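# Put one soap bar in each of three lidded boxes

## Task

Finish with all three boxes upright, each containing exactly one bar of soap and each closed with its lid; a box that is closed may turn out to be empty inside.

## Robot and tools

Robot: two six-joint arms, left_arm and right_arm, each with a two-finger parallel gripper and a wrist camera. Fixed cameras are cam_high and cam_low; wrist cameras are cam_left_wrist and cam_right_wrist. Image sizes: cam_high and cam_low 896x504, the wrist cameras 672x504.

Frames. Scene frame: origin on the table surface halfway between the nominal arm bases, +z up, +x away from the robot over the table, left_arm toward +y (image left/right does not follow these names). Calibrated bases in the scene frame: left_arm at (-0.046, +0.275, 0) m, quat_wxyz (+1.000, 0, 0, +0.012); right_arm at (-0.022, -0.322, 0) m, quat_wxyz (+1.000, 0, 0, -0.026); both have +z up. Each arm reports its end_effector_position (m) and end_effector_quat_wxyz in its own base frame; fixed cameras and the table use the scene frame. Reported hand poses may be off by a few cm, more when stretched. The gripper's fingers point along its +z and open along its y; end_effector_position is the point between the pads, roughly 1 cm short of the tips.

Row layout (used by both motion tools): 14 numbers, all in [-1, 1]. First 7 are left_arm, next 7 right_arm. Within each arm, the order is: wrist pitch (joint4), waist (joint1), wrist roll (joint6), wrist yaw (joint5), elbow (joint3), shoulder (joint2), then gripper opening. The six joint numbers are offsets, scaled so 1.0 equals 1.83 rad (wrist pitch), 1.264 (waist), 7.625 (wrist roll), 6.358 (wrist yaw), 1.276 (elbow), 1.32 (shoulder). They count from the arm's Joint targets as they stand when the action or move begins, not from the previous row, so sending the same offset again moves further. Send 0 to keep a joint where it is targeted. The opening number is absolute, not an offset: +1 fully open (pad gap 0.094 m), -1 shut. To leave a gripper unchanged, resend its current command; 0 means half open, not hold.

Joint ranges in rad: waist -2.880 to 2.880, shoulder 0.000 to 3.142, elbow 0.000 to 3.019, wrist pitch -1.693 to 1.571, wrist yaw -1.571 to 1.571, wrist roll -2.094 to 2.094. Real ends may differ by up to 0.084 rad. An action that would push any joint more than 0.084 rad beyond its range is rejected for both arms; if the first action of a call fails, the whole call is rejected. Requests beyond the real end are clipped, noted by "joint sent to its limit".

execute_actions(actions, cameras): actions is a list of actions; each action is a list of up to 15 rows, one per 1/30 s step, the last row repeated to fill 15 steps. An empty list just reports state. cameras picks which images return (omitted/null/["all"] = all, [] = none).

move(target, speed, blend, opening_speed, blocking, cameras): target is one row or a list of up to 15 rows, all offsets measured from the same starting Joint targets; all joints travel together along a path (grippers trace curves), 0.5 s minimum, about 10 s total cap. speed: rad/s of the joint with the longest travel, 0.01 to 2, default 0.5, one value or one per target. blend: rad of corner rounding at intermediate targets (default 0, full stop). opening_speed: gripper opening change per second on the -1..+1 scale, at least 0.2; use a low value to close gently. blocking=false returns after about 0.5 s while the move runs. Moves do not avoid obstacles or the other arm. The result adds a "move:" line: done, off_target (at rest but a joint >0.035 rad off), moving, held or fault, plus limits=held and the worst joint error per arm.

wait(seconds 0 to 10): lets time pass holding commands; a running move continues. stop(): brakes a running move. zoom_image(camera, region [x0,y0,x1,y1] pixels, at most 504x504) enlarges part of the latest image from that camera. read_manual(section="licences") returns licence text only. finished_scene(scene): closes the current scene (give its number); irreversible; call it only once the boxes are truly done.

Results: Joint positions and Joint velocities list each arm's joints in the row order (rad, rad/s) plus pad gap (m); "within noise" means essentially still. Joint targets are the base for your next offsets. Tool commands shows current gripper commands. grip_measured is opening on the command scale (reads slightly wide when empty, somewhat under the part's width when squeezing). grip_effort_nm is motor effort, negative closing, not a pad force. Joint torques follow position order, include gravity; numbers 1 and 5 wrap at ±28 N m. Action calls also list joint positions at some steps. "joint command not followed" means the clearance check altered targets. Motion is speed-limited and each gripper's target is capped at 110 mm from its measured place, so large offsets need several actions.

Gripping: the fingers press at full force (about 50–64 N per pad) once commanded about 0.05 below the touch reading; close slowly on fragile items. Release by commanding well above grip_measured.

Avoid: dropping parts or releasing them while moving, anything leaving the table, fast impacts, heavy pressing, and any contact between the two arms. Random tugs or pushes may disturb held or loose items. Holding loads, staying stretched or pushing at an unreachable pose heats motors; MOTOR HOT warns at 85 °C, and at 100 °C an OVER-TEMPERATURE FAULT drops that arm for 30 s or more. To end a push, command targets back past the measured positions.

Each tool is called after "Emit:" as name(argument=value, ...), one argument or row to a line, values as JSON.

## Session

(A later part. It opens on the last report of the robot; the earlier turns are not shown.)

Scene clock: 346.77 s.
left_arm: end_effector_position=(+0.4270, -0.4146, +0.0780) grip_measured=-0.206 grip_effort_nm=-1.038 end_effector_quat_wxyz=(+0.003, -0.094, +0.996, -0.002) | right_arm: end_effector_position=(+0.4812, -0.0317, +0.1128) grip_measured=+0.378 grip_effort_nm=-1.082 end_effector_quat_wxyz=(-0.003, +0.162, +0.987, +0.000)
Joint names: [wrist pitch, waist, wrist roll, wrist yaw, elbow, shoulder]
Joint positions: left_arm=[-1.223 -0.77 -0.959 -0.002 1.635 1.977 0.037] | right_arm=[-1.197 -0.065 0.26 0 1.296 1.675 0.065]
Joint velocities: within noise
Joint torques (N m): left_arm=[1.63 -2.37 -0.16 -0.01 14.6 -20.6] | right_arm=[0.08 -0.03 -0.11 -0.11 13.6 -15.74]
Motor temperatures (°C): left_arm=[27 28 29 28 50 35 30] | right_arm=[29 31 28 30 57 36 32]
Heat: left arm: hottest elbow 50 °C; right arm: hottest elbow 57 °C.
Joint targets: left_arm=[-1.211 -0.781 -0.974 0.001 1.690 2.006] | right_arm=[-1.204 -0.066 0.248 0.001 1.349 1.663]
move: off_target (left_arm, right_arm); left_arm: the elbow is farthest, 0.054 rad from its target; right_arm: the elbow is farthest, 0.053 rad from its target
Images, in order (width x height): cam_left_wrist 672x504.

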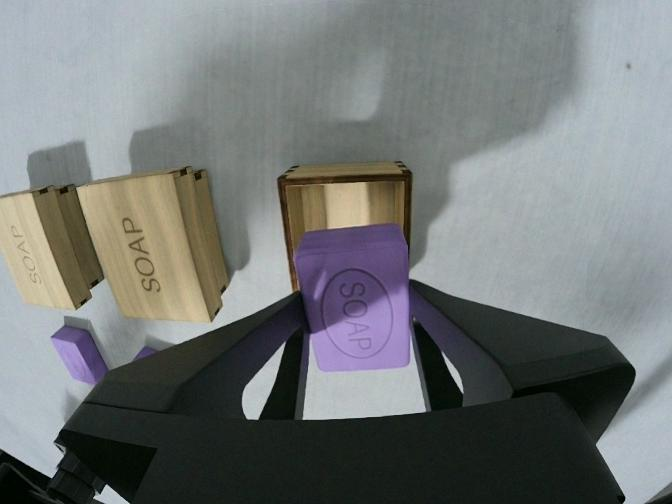

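Emit:
move(
  target=[
    [0,0,0,0,-0.0329,0,-0.37,0,0,0,0,0,0,0.25],
    [0.0301,0,0,0,-0.0776,0.0174,-0.37,0,0,0,0,0,0,0.25],
    [0.0557,0,0,0,-0.0964,0.0364,-0.37,0,0,0,0,0,0,0.25],
  ],
  speed=0.08,
  blend=0.012,
  cameras=["cam_left_wrist","cam_low"],
)

Emit:
zoom_image(
  camera="cam_low",
  region=[490, 250, 570, 310],
)

Scene clock: 366.77 s.
left_arm: end_effector_position=(+0.4290, -0.4163, +0.0506) grip_measured=-0.206 grip_effort_nm=-1.038 end_effector_quat_wxyz=(+0.011, -0.095, +0.995, -0.011) | right_arm: end_effector_position=(+0.4812, -0.0317, +0.1128) grip_measured=+0.378 grip_effort_nm=-1.077 end_effector_quat_wxyz=(-0.003, +0.162, +0.987, +0.000)
Joint names: [wrist pitch, waist, wrist roll, wrist yaw, elbow, shoulder]
Joint positions: left_arm=[-1.132 -0.77 -0.96 -0.003 1.587 1.995 0.037] | right_arm=[-1.197 -0.065 0.26 0 1.296 1.675 0.065]
Joint velocities: within noise
Joint torques (N m): left_arm=[2.11 -2.37 -0.22 0.05 7.42 -17.96] | right_arm=[0.08 -0.03 -0.11 -0.11 13.59 -15.68]
Motor temperatures (°C): left_arm=[27 28 29 28 51 34 31] | right_arm=[29 31 28 30 57 36 33]
Heat: left arm: hottest elbow 51 °C; right arm: hottest elbow 57 °C.
Joint targets: left_arm=[-1.109 -0.781 -0.974 0.001 1.567 2.054] | right_arm=[-1.204 -0.066 0.248 0.001 1.349 1.663]
move: off_target (left_arm, right_arm); left_arm: the shoulder is farthest, 0.059 rad from its target; right_arm: the elbow is farthest, 0.053 rad from its target
Images, in order (width x height): cam_low 896x504, cam_left_wrist 672x504.

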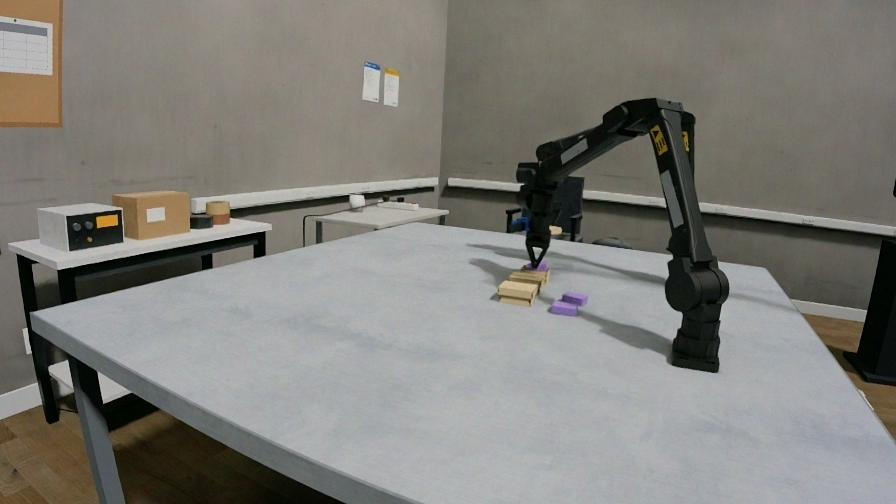

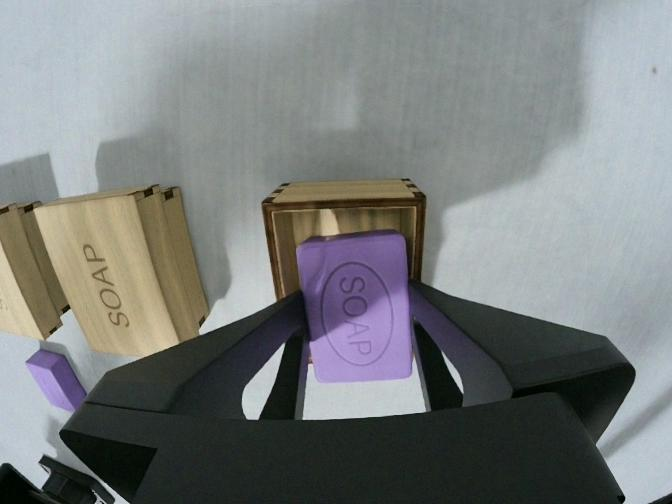

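Scaled by 6.300 from the camera's 896x504 image, which has a finer 1280x720 frame.

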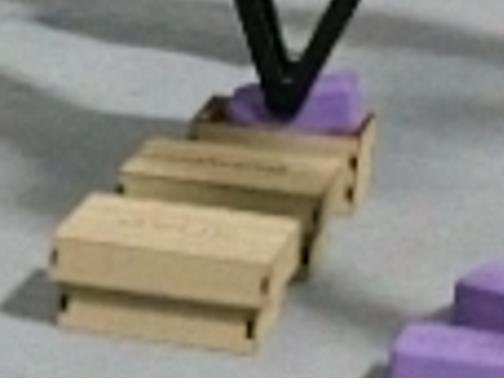

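Emit:
move(
  target=[
    [-0.0186,0,0,0,0.0549,-0.0409,-0.37,0,0,0,0,0,0,0.25],
    [-0.0705,0.0225,0.0045,0,0.098,-0.0629,-0.37,0,0,0,0,0,0,0.25],
  ],
  speed=0.1,
  cameras=["cam_left_wrist","cam_low"],
)

Emit:
zoom_image(
  camera="cam_low",
  region=[490, 250, 570, 310],
)

Scene clock: 399.40 s.
left_arm: end_effector_position=(+0.4295, -0.4109, +0.0684) grip_measured=-0.206 grip_effort_nm=-1.048 end_effector_quat_wxyz=(-0.003, -0.095, +0.995, +0.005) | right_arm: end_effector_position=(+0.4812, -0.0317, +0.1128) grip_measured=+0.378 grip_effort_nm=-1.077 end_effector_quat_wxyz=(-0.003, +0.162, +0.987, +0.000)
Joint names: [wrist pitch, waist, wrist roll, wrist yaw, elbow, shoulder]
Joint positions: left_arm=[-1.226 -0.763 -0.954 -0.003 1.638 1.995 0.037] | right_arm=[-1.197 -0.065 0.26 0 1.296 1.675 0.065]
Joint velocities: within noise
Joint torques (N m): left_arm=[0.61 -0.79 0.07 0.02 14.35 -25.64] | right_arm=[0.08 -0.03 -0.11 -0.11 13.6 -15.74]
Motor temperatures (°C): left_arm=[27 28 29 28 51 34 31] | right_arm=[29 31 28 30 57 36 33]
Heat: left arm: hottest elbow 51 °C; right arm: hottest elbow 57 °C.
Joint targets: left_arm=[-1.238 -0.753 -0.939 0.001 1.691 1.971] | right_arm=[-1.204 -0.066 0.248 0.001 1.349 1.663]
move: off_target (left_arm, right_arm); left_arm: the elbow is farthest, 0.054 rad from its target; right_arm: the elbow is farthest, 0.053 rad from its target
Images, in order (width x height): cam_low 896x504, cam_left_wrist 672x504.

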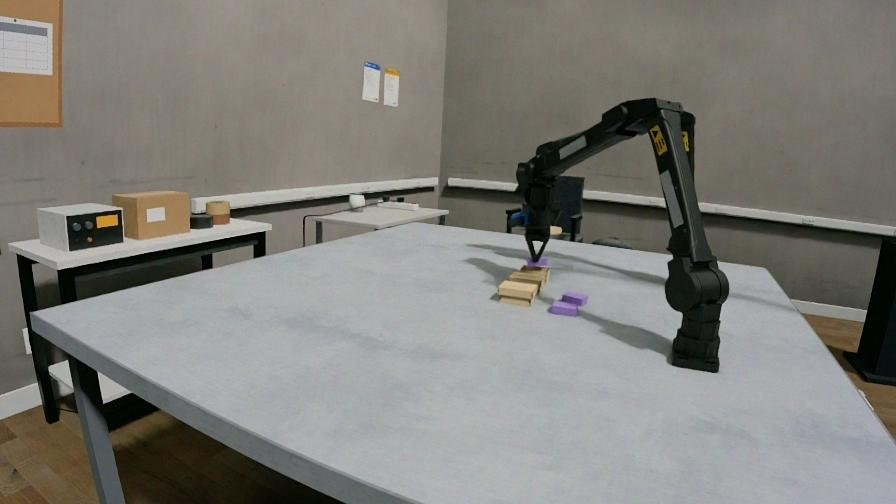

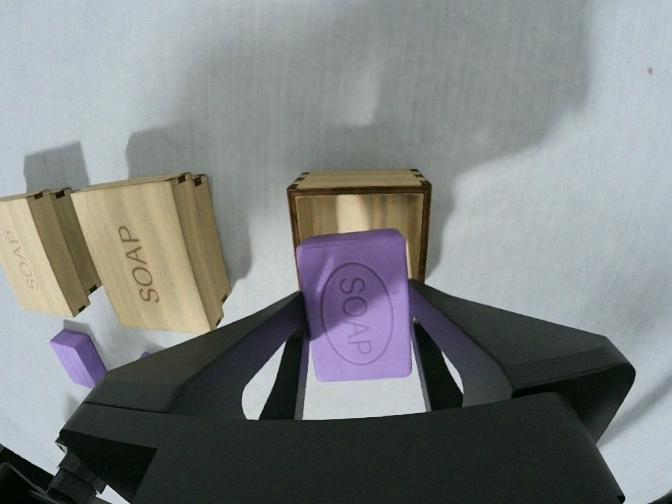

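Scaled by 6.300 from the camera's 896x504 image, which has a finer 1280x720 frame.

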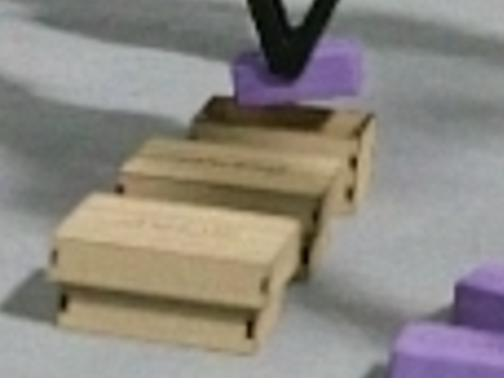

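Emit:
move(
  target=[-0.012,0.0055,0.0007,0,0.0235,0.0409,-0.37,0,0,0,0,0,0,0.25],
  speed=0.1,
  cameras=["cam_left_wrist","cam_low"],
)

Emit:
zoom_image(
  camera="cam_low",
  region=[510, 250, 560, 290],
)

Scene clock: 430.67 s.
left_arm: end_effector_position=(+0.4364, -0.4118, +0.0790) grip_measured=-0.206 grip_effort_nm=-1.033 end_effector_quat_wxyz=(-0.001, -0.096, +0.995, +0.003) | right_arm: end_effector_position=(+0.4812, -0.0317, +0.1128) grip_measured=+0.378 grip_effort_nm=-1.077 end_effector_quat_wxyz=(-0.003, +0.162, +0.987, +0.000)
Joint names: [wrist pitch, waist, wrist roll, wrist yaw, elbow, shoulder]
Joint positions: left_arm=[-1.248 -0.756 -0.949 -0.003 1.667 1.995 0.037] | right_arm=[-1.197 -0.065 0.26 0 1.296 1.675 0.065]
Joint velocities: within noise
Joint torques (N m): left_arm=[0.47 -0.73 0.08 0.02 14.53 -20.89] | right_arm=[0.08 -0.03 -0.11 -0.11 13.59 -15.74]
Motor temperatures (°C): left_arm=[27 27 29 28 59 35 32] | right_arm=[29 31 28 30 58 36 33]
Heat: left arm: hottest elbow 59 °C; right arm: hottest elbow 58 °C.
Joint targets: left_arm=[-1.260 -0.745 -0.934 0.001 1.722 2.025] | right_arm=[-1.204 -0.066 0.248 0.001 1.349 1.663]
move: off_target (left_arm, right_arm); left_arm: the elbow is farthest, 0.054 rad from its target; right_arm: the elbow is farthest, 0.053 rad from its target
Images, in order (width x height): cam_low 896x504, cam_left_wrist 672x504.

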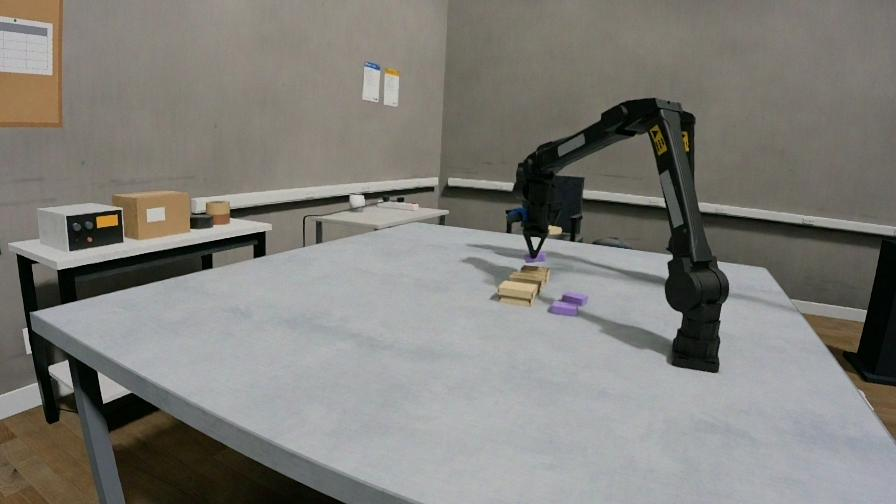

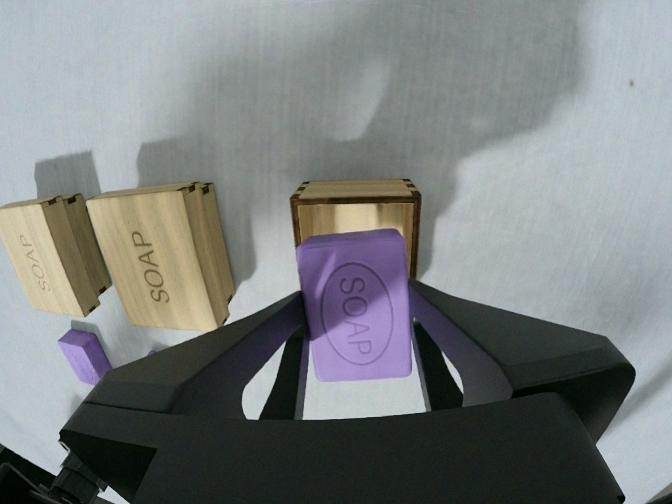

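Scaled by 10.080 from the camera's 896x504 image, which has a finer 1280x720 frame.

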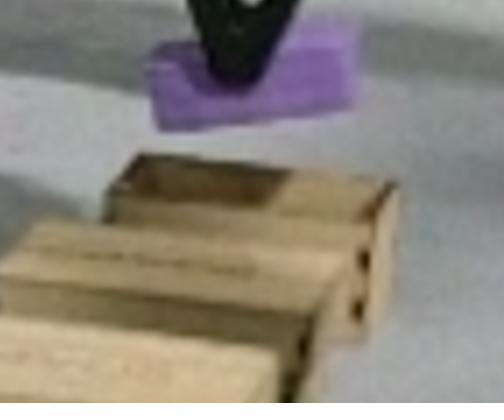

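Emit:
move(
  target=[
    [0,-0.0198,0,0,-0.0329,0,-0.37,0,0,0,0,0,0,0.25],
    [0.0519,-0.0198,0,0,-0.0831,0.0152,-0.37,0,0,0,0,0,0,0.25],
    [0.0776,-0.0198,0,0,-0.1011,0.0326,-0.37,0,0,0,0,0,0,0.25],
  ],
  speed=0.08,
  blend=0.012,
  cameras=["cam_left_wrist","cam_low"],
)

Emit:
zoom_image(
  camera="cam_low",
  region=[510, 250, 560, 290],
)

Scene clock: 457.40 s.
left_arm: end_effector_position=(+0.4357, -0.4130, +0.0326) grip_measured=-0.206 grip_effort_nm=-1.038 end_effector_quat_wxyz=(+0.003, -0.094, +0.996, -0.001) | right_arm: end_effector_position=(+0.4812, -0.0317, +0.1128) grip_measured=+0.378 grip_effort_nm=-1.072 end_effector_quat_wxyz=(-0.003, +0.162, +0.987, +0.000)
Joint names: [wrist pitch, waist, wrist roll, wrist yaw, elbow, shoulder]
Joint positions: left_arm=[-1.132 -0.759 -0.948 -0.003 1.603 2.035 0.037] | right_arm=[-1.197 -0.065 0.26 0 1.296 1.675 0.065]
Joint velocities: within noise
Joint torques (N m): left_arm=[1.61 -2.43 0.1 0.02 8.28 -20.84] | right_arm=[0.09 -0.03 -0.11 -0.11 13.6 -15.74]
Motor temperatures (°C): left_arm=[27 27 29 28 59 35 32] | right_arm=[29 31 28 30 58 36 33]
Heat: left arm: hottest elbow 59 °C; right arm: hottest elbow 58 °C.
Joint targets: left_arm=[-1.118 -0.770 -0.934 0.001 1.592 2.068] | right_arm=[-1.204 -0.066 0.248 0.001 1.349 1.663]
move: off_target (right_arm); right_arm: the elbow is farthest, 0.053 rad from its target
Images, in order (width x height): cam_low 896x504, cam_left_wrist 672x504.

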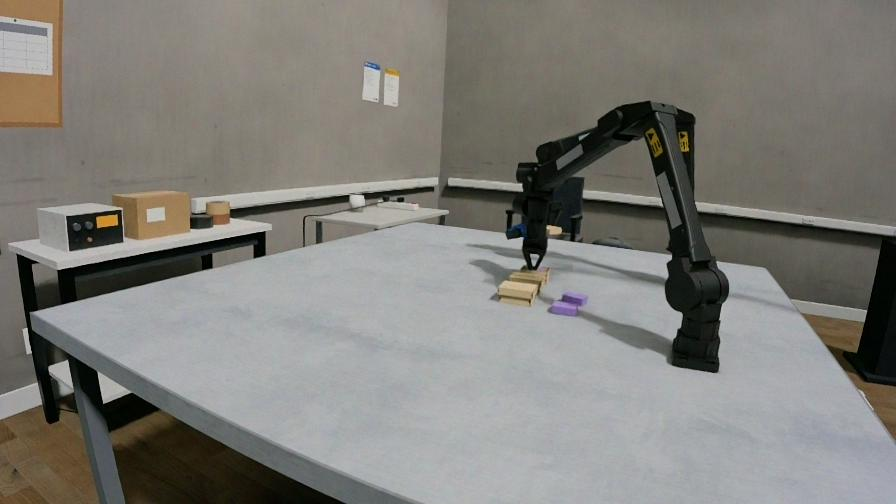

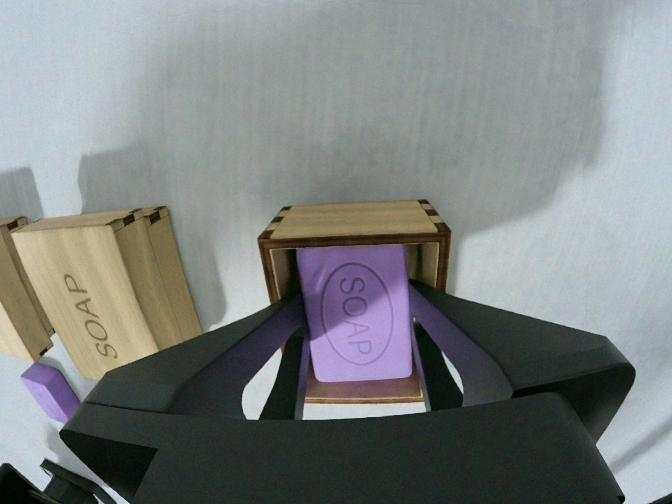

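Scaled by 10.080 from the camera's 896x504 image, which has a finer 1280x720 frame.

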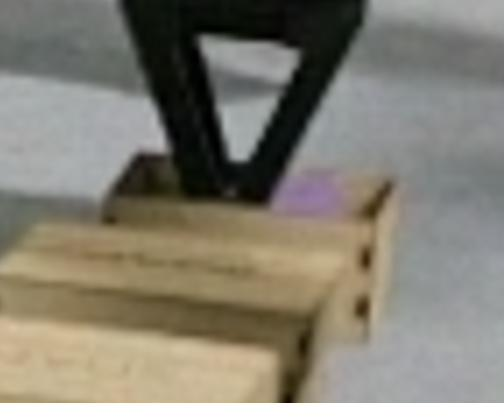

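Emit:
move(
  target=[
    [0,0,0,0,0,0.0045,-0.37,0,0,0,0,0,0,0.25],
    [0,0,0,0,0,0.0045,-0.13,0,0,0,0,0,0,0.25],
    [-0.0137,0,0,0,0.0549,-0.0227,-0.13,0,0,0,0,0,0,0.25],
    [-0.1388,0,0,0,0.16,-0.0924,-0.13,0,0,0,0,0,0,0.25],
  ],
  speed=0.1,
  opening_speed=0.2,
  cameras=["cam_left_wrist"],
)

Scene clock: 474.93 s.
left_arm: end_effector_position=(+0.4348, -0.4121, +0.1198) grip_measured=-0.139 grip_effort_nm=0.501 end_effector_quat_wxyz=(-0.005, -0.094, +0.996, +0.008) | right_arm: end_effector_position=(+0.4812, -0.0317, +0.1128) grip_measured=+0.378 grip_effort_nm=-1.077 end_effector_quat_wxyz=(-0.003, +0.162, +0.987, +0.000)
Joint names: [wrist pitch, waist, wrist roll, wrist yaw, elbow, shoulder]
Joint positions: left_arm=[-1.36 -0.759 -0.947 -0.003 1.741 1.971 0.04] | right_arm=[-1.197 -0.065 0.26 0 1.296 1.675 0.065]
Joint velocities: within noise
Joint torques (N m): left_arm=[0.51 -2.43 0.09 0.02 14.95 -26.11] | right_arm=[0.1 -0.03 -0.11 -0.11 13.6 -15.74]
Motor temperatures (°C): left_arm=[27 27 29 28 56 37 32] | right_arm=[29 31 28 30 58 36 33]
Heat: left arm: hottest elbow 56 °C; right arm: hottest elbow 58 °C.
Joint targets: left_arm=[-1.372 -0.770 -0.934 0.000 1.797 1.946] | right_arm=[-1.204 -0.066 0.248 0.001 1.349 1.663]
move: off_target (left_arm, right_arm); target 2's new numbers were sent with left_arm's shoulder 0.038 rad from that target; left_arm: the elbow is farthest, 0.055 rad from its target; right_arm: the elbow is farthest, 0.053 rad from its target
Images, in order (width x height): cam_left_wrist 672x504.

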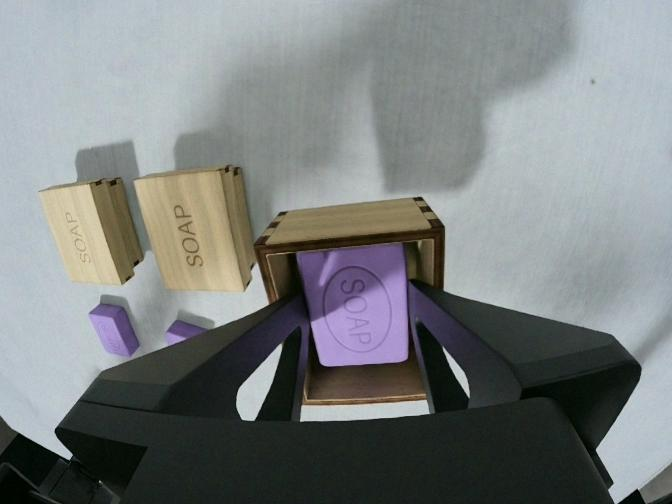

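Emit:
move(
  target=[
    [0,0,0,0,-0.0329,0,-0.13,0,0,0,0,0,0,0.25],
    [0.0705,0,0,0,-0.1066,0.0492,-0.13,0,0,0,0,0,0,0.25],
    [0.1131,0,0,0,-0.1418,0.075,-0.13,0,0,0,0,0,0,0.25],
    [0.1388,0,0,0,-0.16,0.0934,-0.13,0,0,0,0,0,0,0.25],
  ],
  speed=0.09,
  blend=0.012,
  cameras=["cam_left_wrist","cam_low"],
)

Emit:
zoom_image(
  camera="cam_low",
  region=[510, 250, 560, 290],
)

Scene clock: 495.27 s.
left_arm: end_effector_position=(+0.4355, -0.4132, +0.0327) grip_measured=-0.139 grip_effort_nm=0.496 end_effector_quat_wxyz=(+0.002, -0.093, +0.996, -0.001) | right_arm: end_effector_position=(+0.4812, -0.0317, +0.1128) grip_measured=+0.378 grip_effort_nm=-1.077 end_effector_quat_wxyz=(-0.003, +0.162, +0.987, +0.000)
Joint names: [wrist pitch, waist, wrist roll, wrist yaw, elbow, shoulder]
Joint positions: left_arm=[-1.135 -0.759 -0.946 -0.002 1.604 2.036 0.04] | right_arm=[-1.197 -0.065 0.26 0 1.296 1.675 0.065]
Joint velocities: within noise
Joint torques (N m): left_arm=[1.76 -2.49 0.08 0.01 8.16 -20.78] | right_arm=[0.08 -0.03 -0.11 -0.11 13.59 -15.74]
Motor temperatures (°C): left_arm=[27 27 29 28 57 36 31] | right_arm=[29 31 28 30 58 36 33]
Heat: left arm: hottest elbow 57 °C; right arm: hottest elbow 58 °C.
Joint targets: left_arm=[-1.118 -0.771 -0.934 0.001 1.593 2.069] | right_arm=[-1.204 -0.066 0.248 0.001 1.349 1.663]
move: off_target (right_arm); right_arm: the elbow is farthest, 0.053 rad from its target
Images, in order (width x height): cam_low 896x504, cam_left_wrist 672x504.

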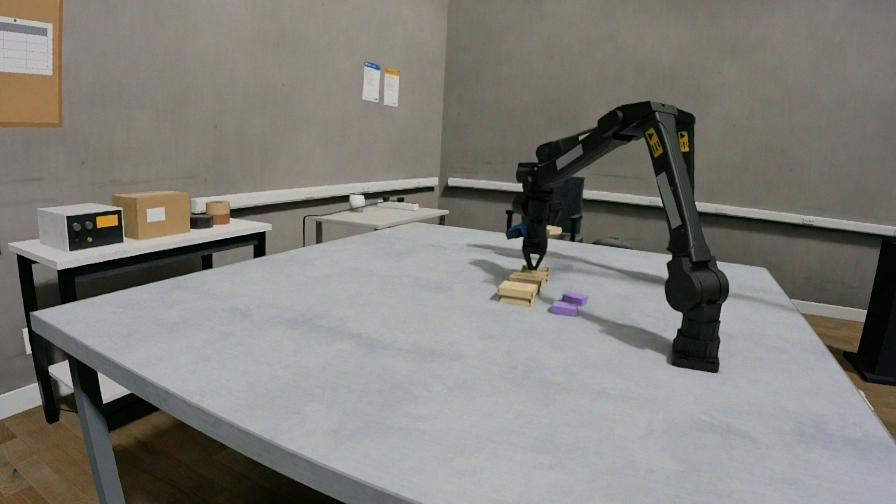

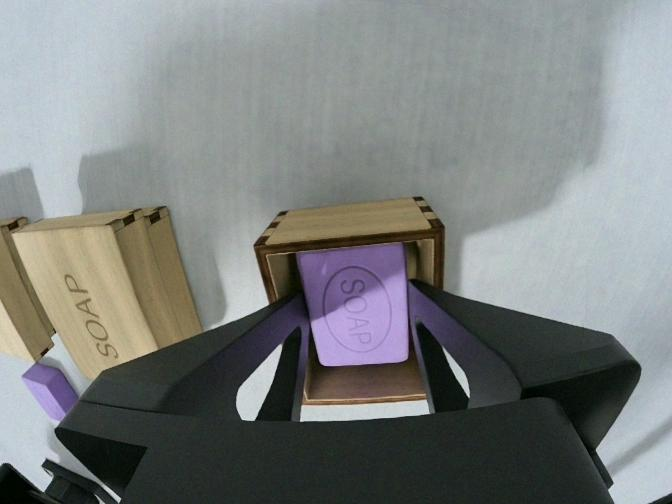

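Scaled by 10.080 from the camera's 896x504 image, which has a finer 1280x720 frame.

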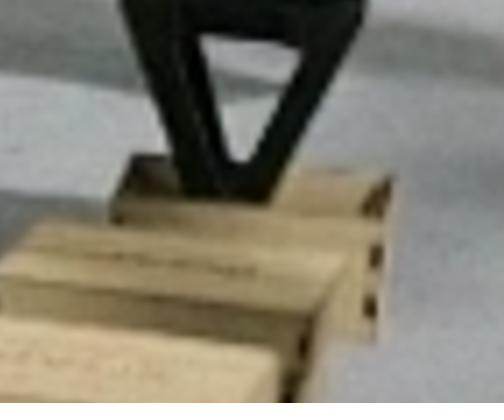

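Emit:
move(
  target=[
    [0,0,0,0,0,0.006,-0.13,0,0,0,0,0,0,0.25],
    [0,0,0,0,0,0.006,-0.175,0,0,0,0,0,0,0.25],
  ],
  speed=0.05,
  opening_speed=0.2,
  cameras=["cam_left_wrist"],
)

Scene clock: 504.90 s.
left_arm: end_effector_position=(+0.4356, -0.4133, +0.0323) grip_measured=-0.169 grip_effort_nm=-0.286 end_effector_quat_wxyz=(+0.002, -0.093, +0.996, -0.001) | right_arm: end_effector_position=(+0.4812, -0.0317, +0.1128) grip_measured=+0.378 grip_effort_nm=-1.072 end_effector_quat_wxyz=(-0.003, +0.162, +0.987, +0.000)
Joint names: [wrist pitch, waist, wrist roll, wrist yaw, elbow, shoulder]
Joint positions: left_arm=[-1.134 -0.759 -0.946 -0.002 1.604 2.037 0.039] | right_arm=[-1.197 -0.065 0.26 0 1.296 1.675 0.065]
Joint velocities: within noise
Joint torques (N m): left_arm=[1.73 -2.43 0.07 0.02 8.14 -20.07] | right_arm=[0.08 0.03 -0.11 -0.11 13.6 -15.74]
Motor temperatures (°C): left_arm=[27 27 29 28 56 36 31] | right_arm=[29 31 28 30 59 36 33]
Heat: left arm: hottest elbow 56 °C; right arm: hottest elbow 59 °C.
Joint targets: left_arm=[-1.118 -0.771 -0.934 0.001 1.593 2.077] | right_arm=[-1.204 -0.066 0.248 0.001 1.349 1.663]
move: off_target (left_arm, right_arm); target 2's new numbers were sent with left_arm's shoulder 0.041 rad from that target; left_arm: the shoulder is farthest, 0.040 rad from its target; right_arm: the elbow is farthest, 0.053 rad from its target
Images, in order (width x height): cam_left_wrist 672x504.

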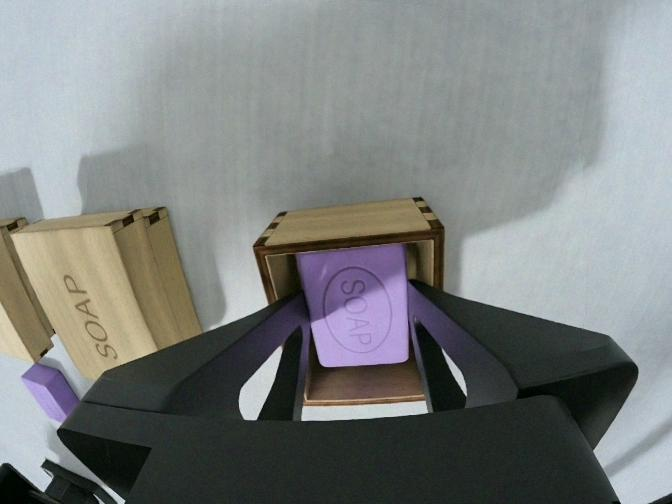

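Emit:
move(
  target=[
    [-0.0137,0,0,0,0.0549,-0.029,-0.175,0,0,0,0,0,0,0.25],
    [-0.1388,0,0,0,0.16,-0.0985,-0.175,0,0,0,0,0,0,0.25],
  ],
  speed=0.1,
  blend=0.012,
)

Scene clock: 555.87 s.
left_arm: end_effector_position=(+0.4349, -0.4127, +0.1213) grip_measured=-0.170 grip_effort_nm=-0.276 end_effector_quat_wxyz=(-0.005, -0.093, +0.996, +0.007) | right_arm: end_effector_position=(+0.4812, -0.0317, +0.1128) grip_measured=+0.378 grip_effort_nm=-1.077 end_effector_quat_wxyz=(-0.003, +0.162, +0.987, +0.000)
Joint names: [wrist pitch, waist, wrist roll, wrist yaw, elbow, shoulder]
Joint positions: left_arm=[-1.36 -0.759 -0.946 -0.002 1.743 1.97 0.039] | right_arm=[-1.197 -0.065 0.26 0 1.296 1.675 0.065]
Joint velocities: within noise
Joint torques (N m): left_arm=[0.64 -2.43 0.08 0.01 14.78 -24.88] | right_arm=[0.1 -0.03 -0.11 -0.11 13.59 -15.74]
Motor temperatures (°C): left_arm=[27 27 29 28 53 36 30] | right_arm=[29 31 28 30 59 36 33]
Heat: left arm: hottest elbow 53 °C; right arm: hottest elbow 59 °C.
Joint targets: left_arm=[-1.372 -0.771 -0.934 0.001 1.797 1.947] | right_arm=[-1.204 -0.066 0.248 0.001 1.349 1.663]
move: off_target (left_arm, right_arm); left_arm: the elbow is farthest, 0.055 rad from its target; right_arm: the elbow is farthest, 0.053 rad from its target

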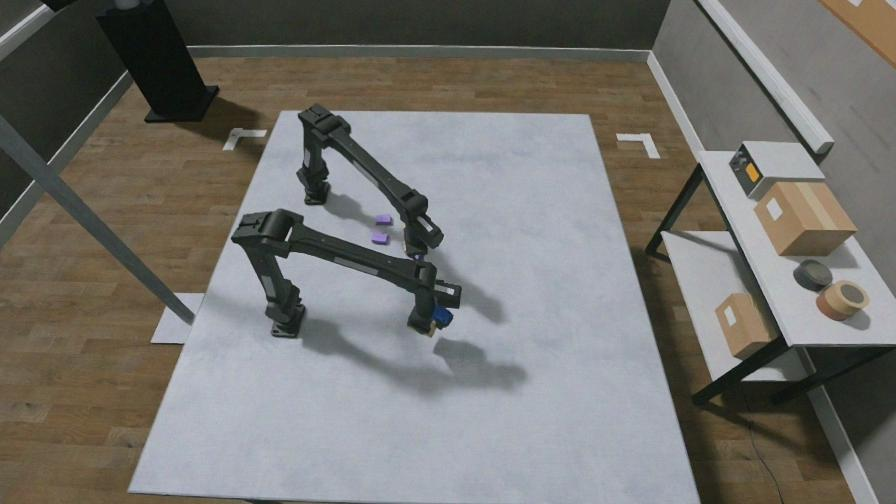

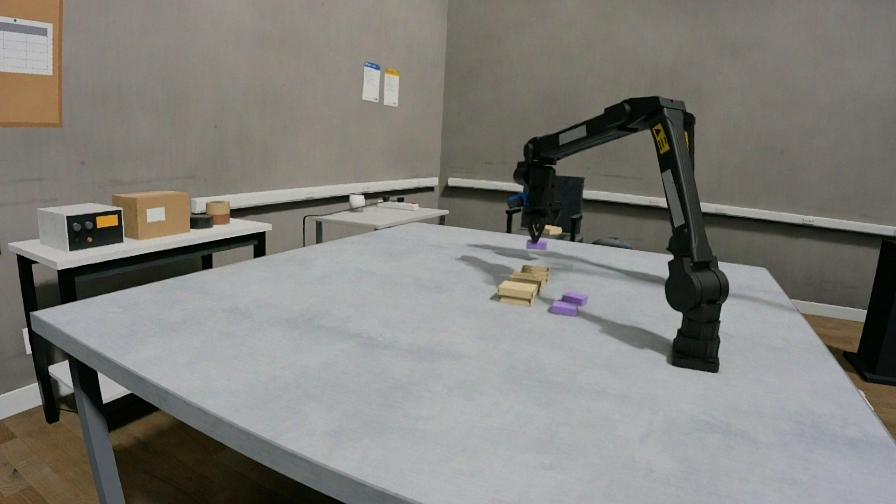

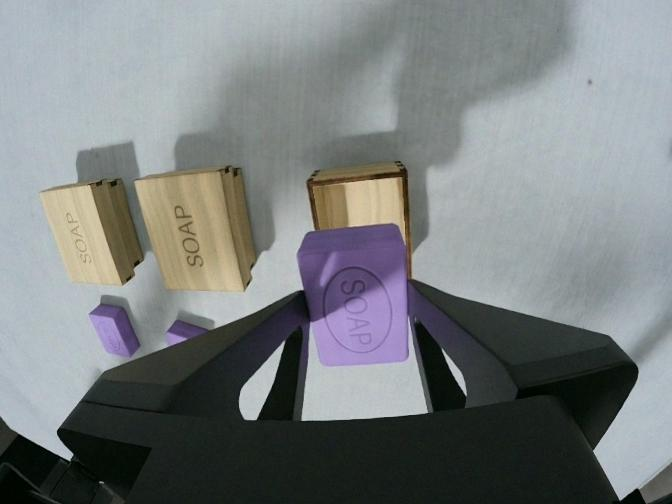

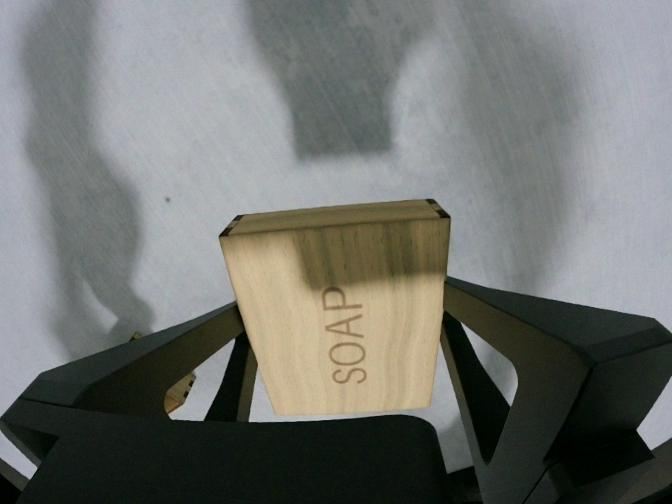

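Emit:
zoom_image(
  camera="cam_left_wrist",
  region=[280, 140, 440, 380],
)

Emit:
zoom_image(
  camera="cam_low",
  region=[480, 210, 600, 320],
)

Scaled by 2.100 from the camera's 672x504 image, which has a finer 960x720 frame.

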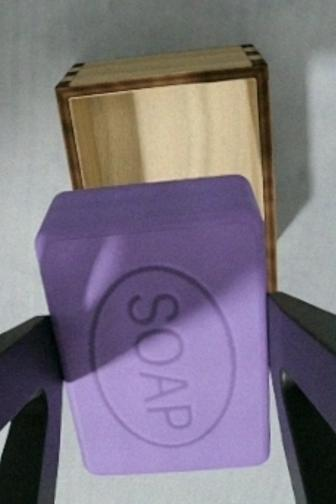

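Scaled by 4.200 from the camera's 896x504 image, which has a finer 1280x720 frame.

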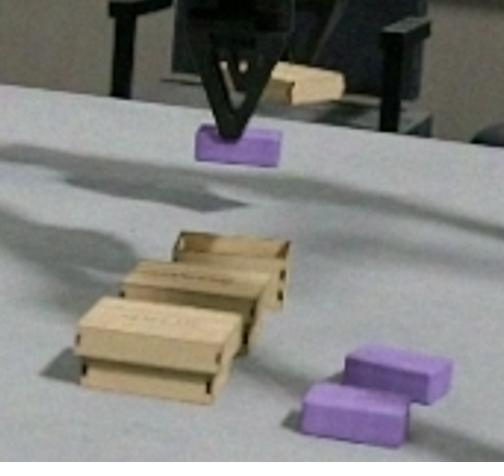

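Emit:
move(
  target=[
    [-0.003,-0.0035,0,0,-0.03,0.0063,-0.175,0,0,0,0,0,0,0.25],
    [0.075,-0.0035,0,0,-0.105,0.05,-0.175,0,0,0,0,0,0,0.25],
  ],
  speed=0.15,
  blend=0.012,
)

Emit:
zoom_image(
  camera="cam_left_wrist",
  region=[280, 140, 440, 380],
)

Emit:
zoom_image(
  camera="cam_low",
  region=[500, 220, 560, 300],
)

Scene clock: 604.43 s.
left_arm: end_effector_position=(+0.4345, -0.4164, +0.0852) grip_measured=-0.170 grip_effort_nm=-0.286 end_effector_quat_wxyz=(+0.003, -0.091, +0.996, -0.002) | right_arm: end_effector_position=(+0.4812, -0.0317, +0.1128) grip_measured=+0.378 grip_effort_nm=-1.072 end_effector_quat_wxyz=(-0.003, +0.162, +0.987, +0.000)
Joint names: [wrist pitch, waist, wrist roll, wrist yaw, elbow, shoulder]
Joint positions: left_arm=[-1.247 -0.764 -0.946 -0.002 1.67 1.986 0.039] | right_arm=[-1.197 -0.065 0.26 0 1.296 1.675 0.065]
Joint velocities: within noise
Joint torques (N m): left_arm=[1.68 -2.43 0.08 0.01 8.81 -20.95] | right_arm=[0.09 0.03 -0.11 -0.11 13.6 -15.74]
Motor temperatures (°C): left_arm=[27 27 29 28 55 41 30] | right_arm=[29 31 28 30 59 36 33]
Heat: left arm: hottest elbow 55 °C; right arm: hottest elbow 59 °C.
Joint targets: left_arm=[-1.235 -0.775 -0.934 0.001 1.663 2.013] | right_arm=[-1.204 -0.066 0.248 0.001 1.349 1.663]
move: off_target (right_arm); right_arm: the elbow is farthest, 0.053 rad from its target

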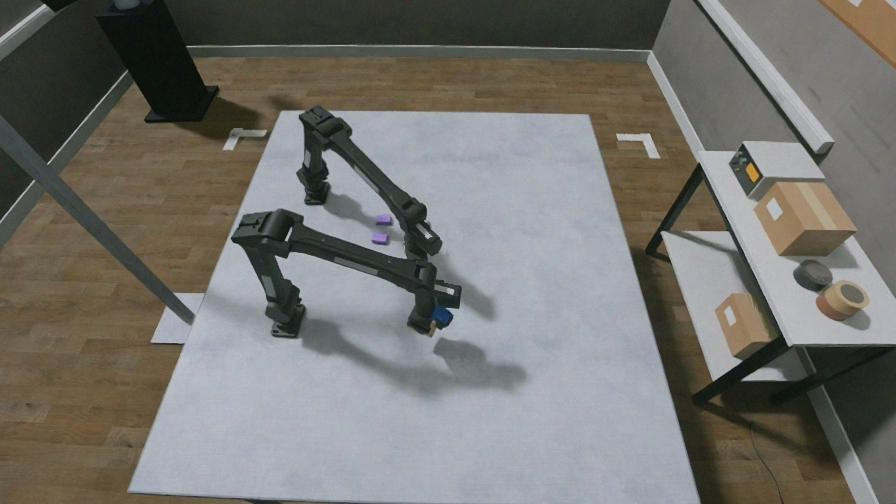

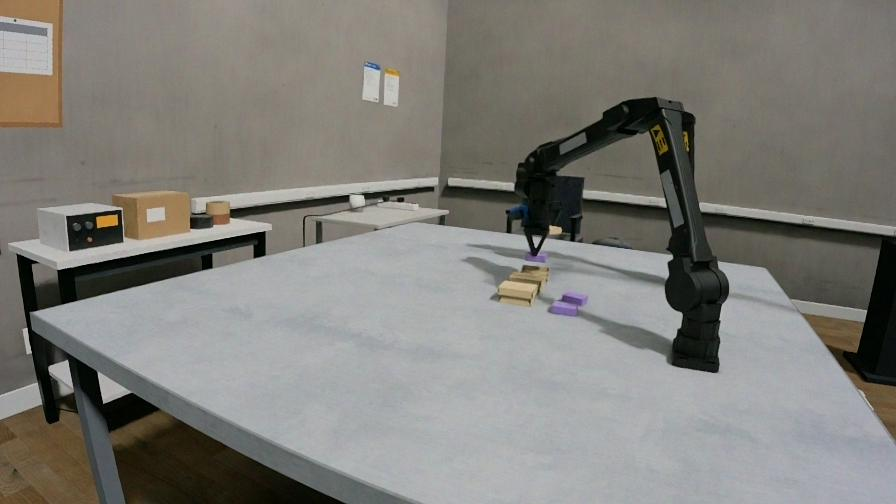

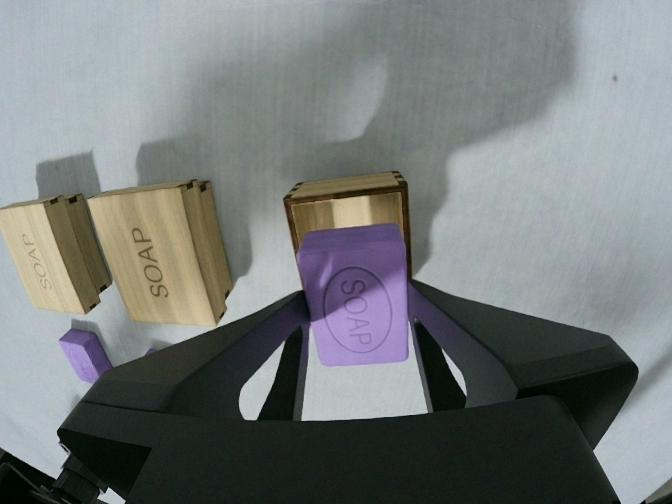

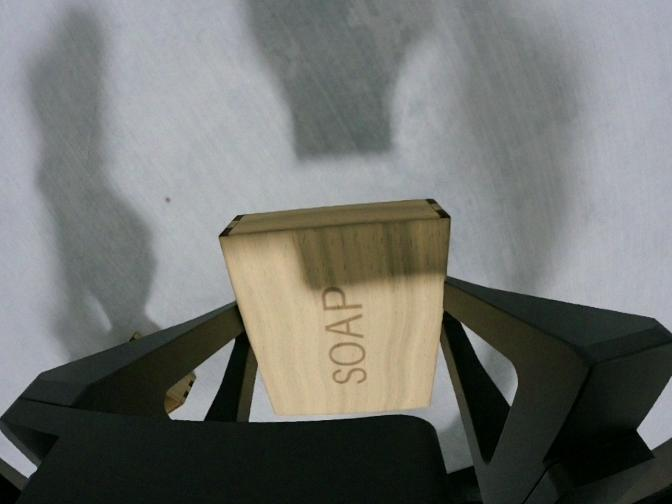

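Scaled by 2.100 from the camera's 672x504 image, which has a finer 960x720 frame.

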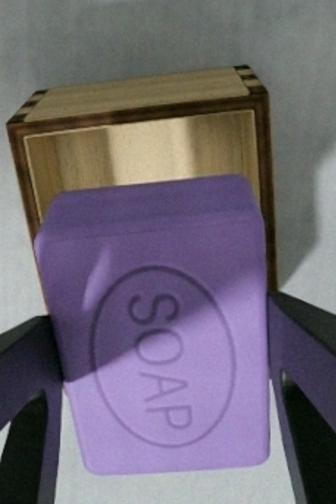

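Scaled by 6.300 from the camera's 896x504 image, which has a finer 1280x720 frame.

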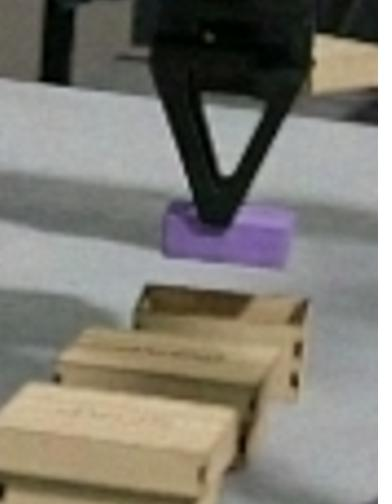

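Emit:
move(
  target=[
    [0.02,0,-0.008,0,-0.015,0.018,-0.175,0,0,0,0,0,0,0.25],
    [0.061,0,-0.008,0,-0.044,0.055,-0.175,0,0,0,0,0,0,0.25],
  ],
  speed=0.1,
)

Emit:
zoom_image(
  camera="cam_left_wrist",
  region=[280, 140, 440, 380],
)

Emit:
zoom_image(
  camera="cam_low",
  region=[500, 220, 560, 300],
)

Scene clock: 624.17 s.
left_arm: end_effector_position=(+0.4357, -0.4176, +0.0316) grip_measured=-0.170 grip_effort_nm=-0.266 end_effector_quat_wxyz=(+0.001, -0.108, +0.994, +0.001) | right_arm: end_effector_position=(+0.4812, -0.0317, +0.1128) grip_measured=+0.378 grip_effort_nm=-1.077 end_effector_quat_wxyz=(-0.003, +0.162, +0.987, +0.000)
Joint names: [wrist pitch, waist, wrist roll, wrist yaw, elbow, shoulder]
Joint positions: left_arm=[-1.144 -0.764 -0.98 -0.002 1.62 2.047 0.039] | right_arm=[-1.197 -0.065 0.26 0 1.296 1.675 0.065]
Joint velocities: within noise
Joint torques (N m): left_arm=[1.91 -2.43 -0.23 0.01 7.98 -20.42] | right_arm=[0.09 0.03 -0.11 -0.11 13.6 -15.74]
Motor temperatures (°C): left_arm=[27 27 29 28 54 39 30] | right_arm=[29 31 28 30 60 36 33]
Heat: left arm: hottest elbow 54 °C; right arm: hottest elbow 60 °C.
Joint targets: left_arm=[-1.123 -0.775 -0.995 0.001 1.607 2.086] | right_arm=[-1.204 -0.066 0.248 0.001 1.349 1.663]
move: off_target (left_arm, right_arm); left_arm: the shoulder is farthest, 0.038 rad from its target; right_arm: the elbow is farthest, 0.053 rad from its target

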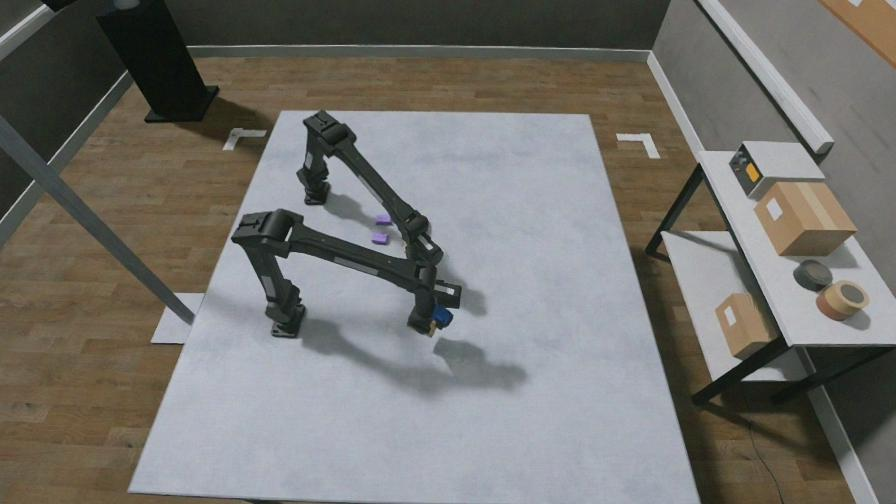

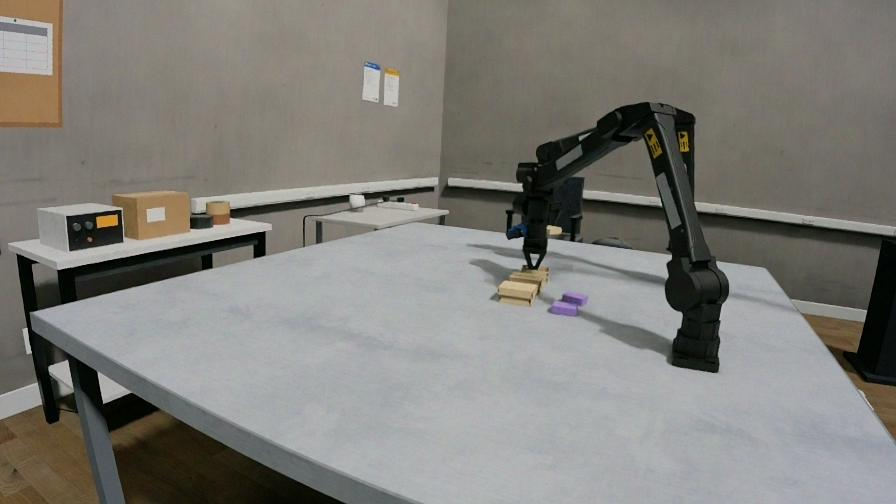

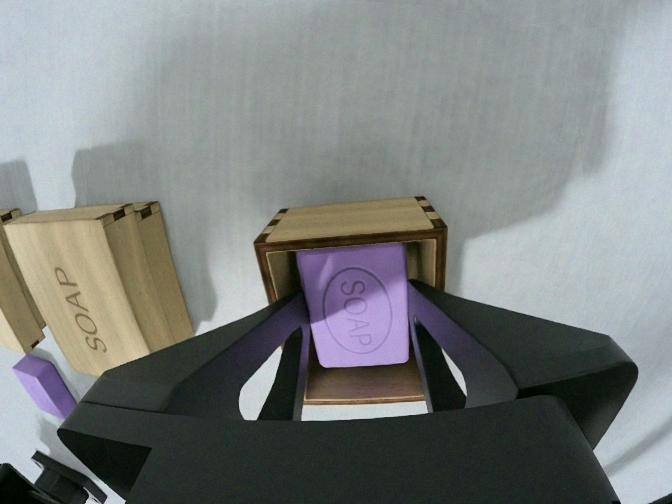

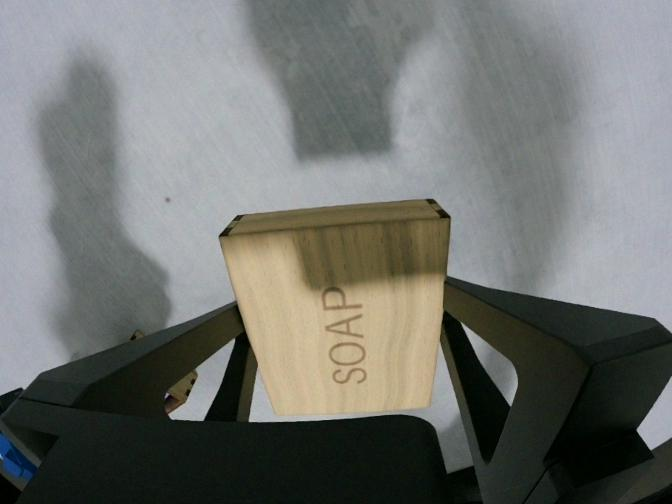

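Scaled by 2.100 from the camera's 672x504 image, which has a finer 960x720 frame.

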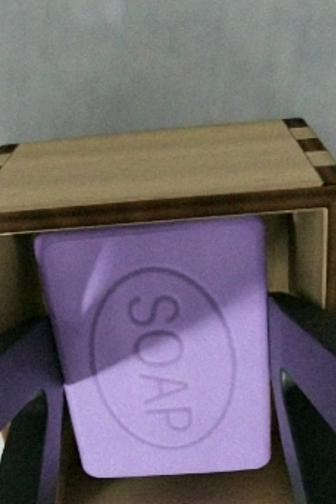

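Scaled by 6.300 from the camera's 896x504 image, which has a finer 1280x720 frame.

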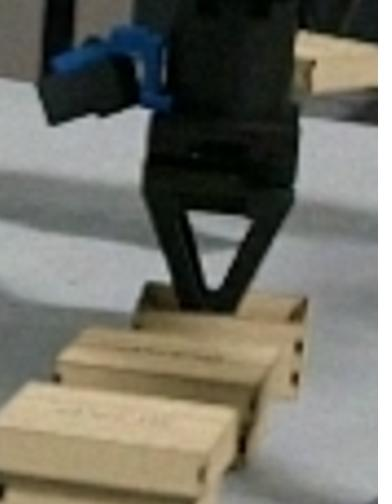

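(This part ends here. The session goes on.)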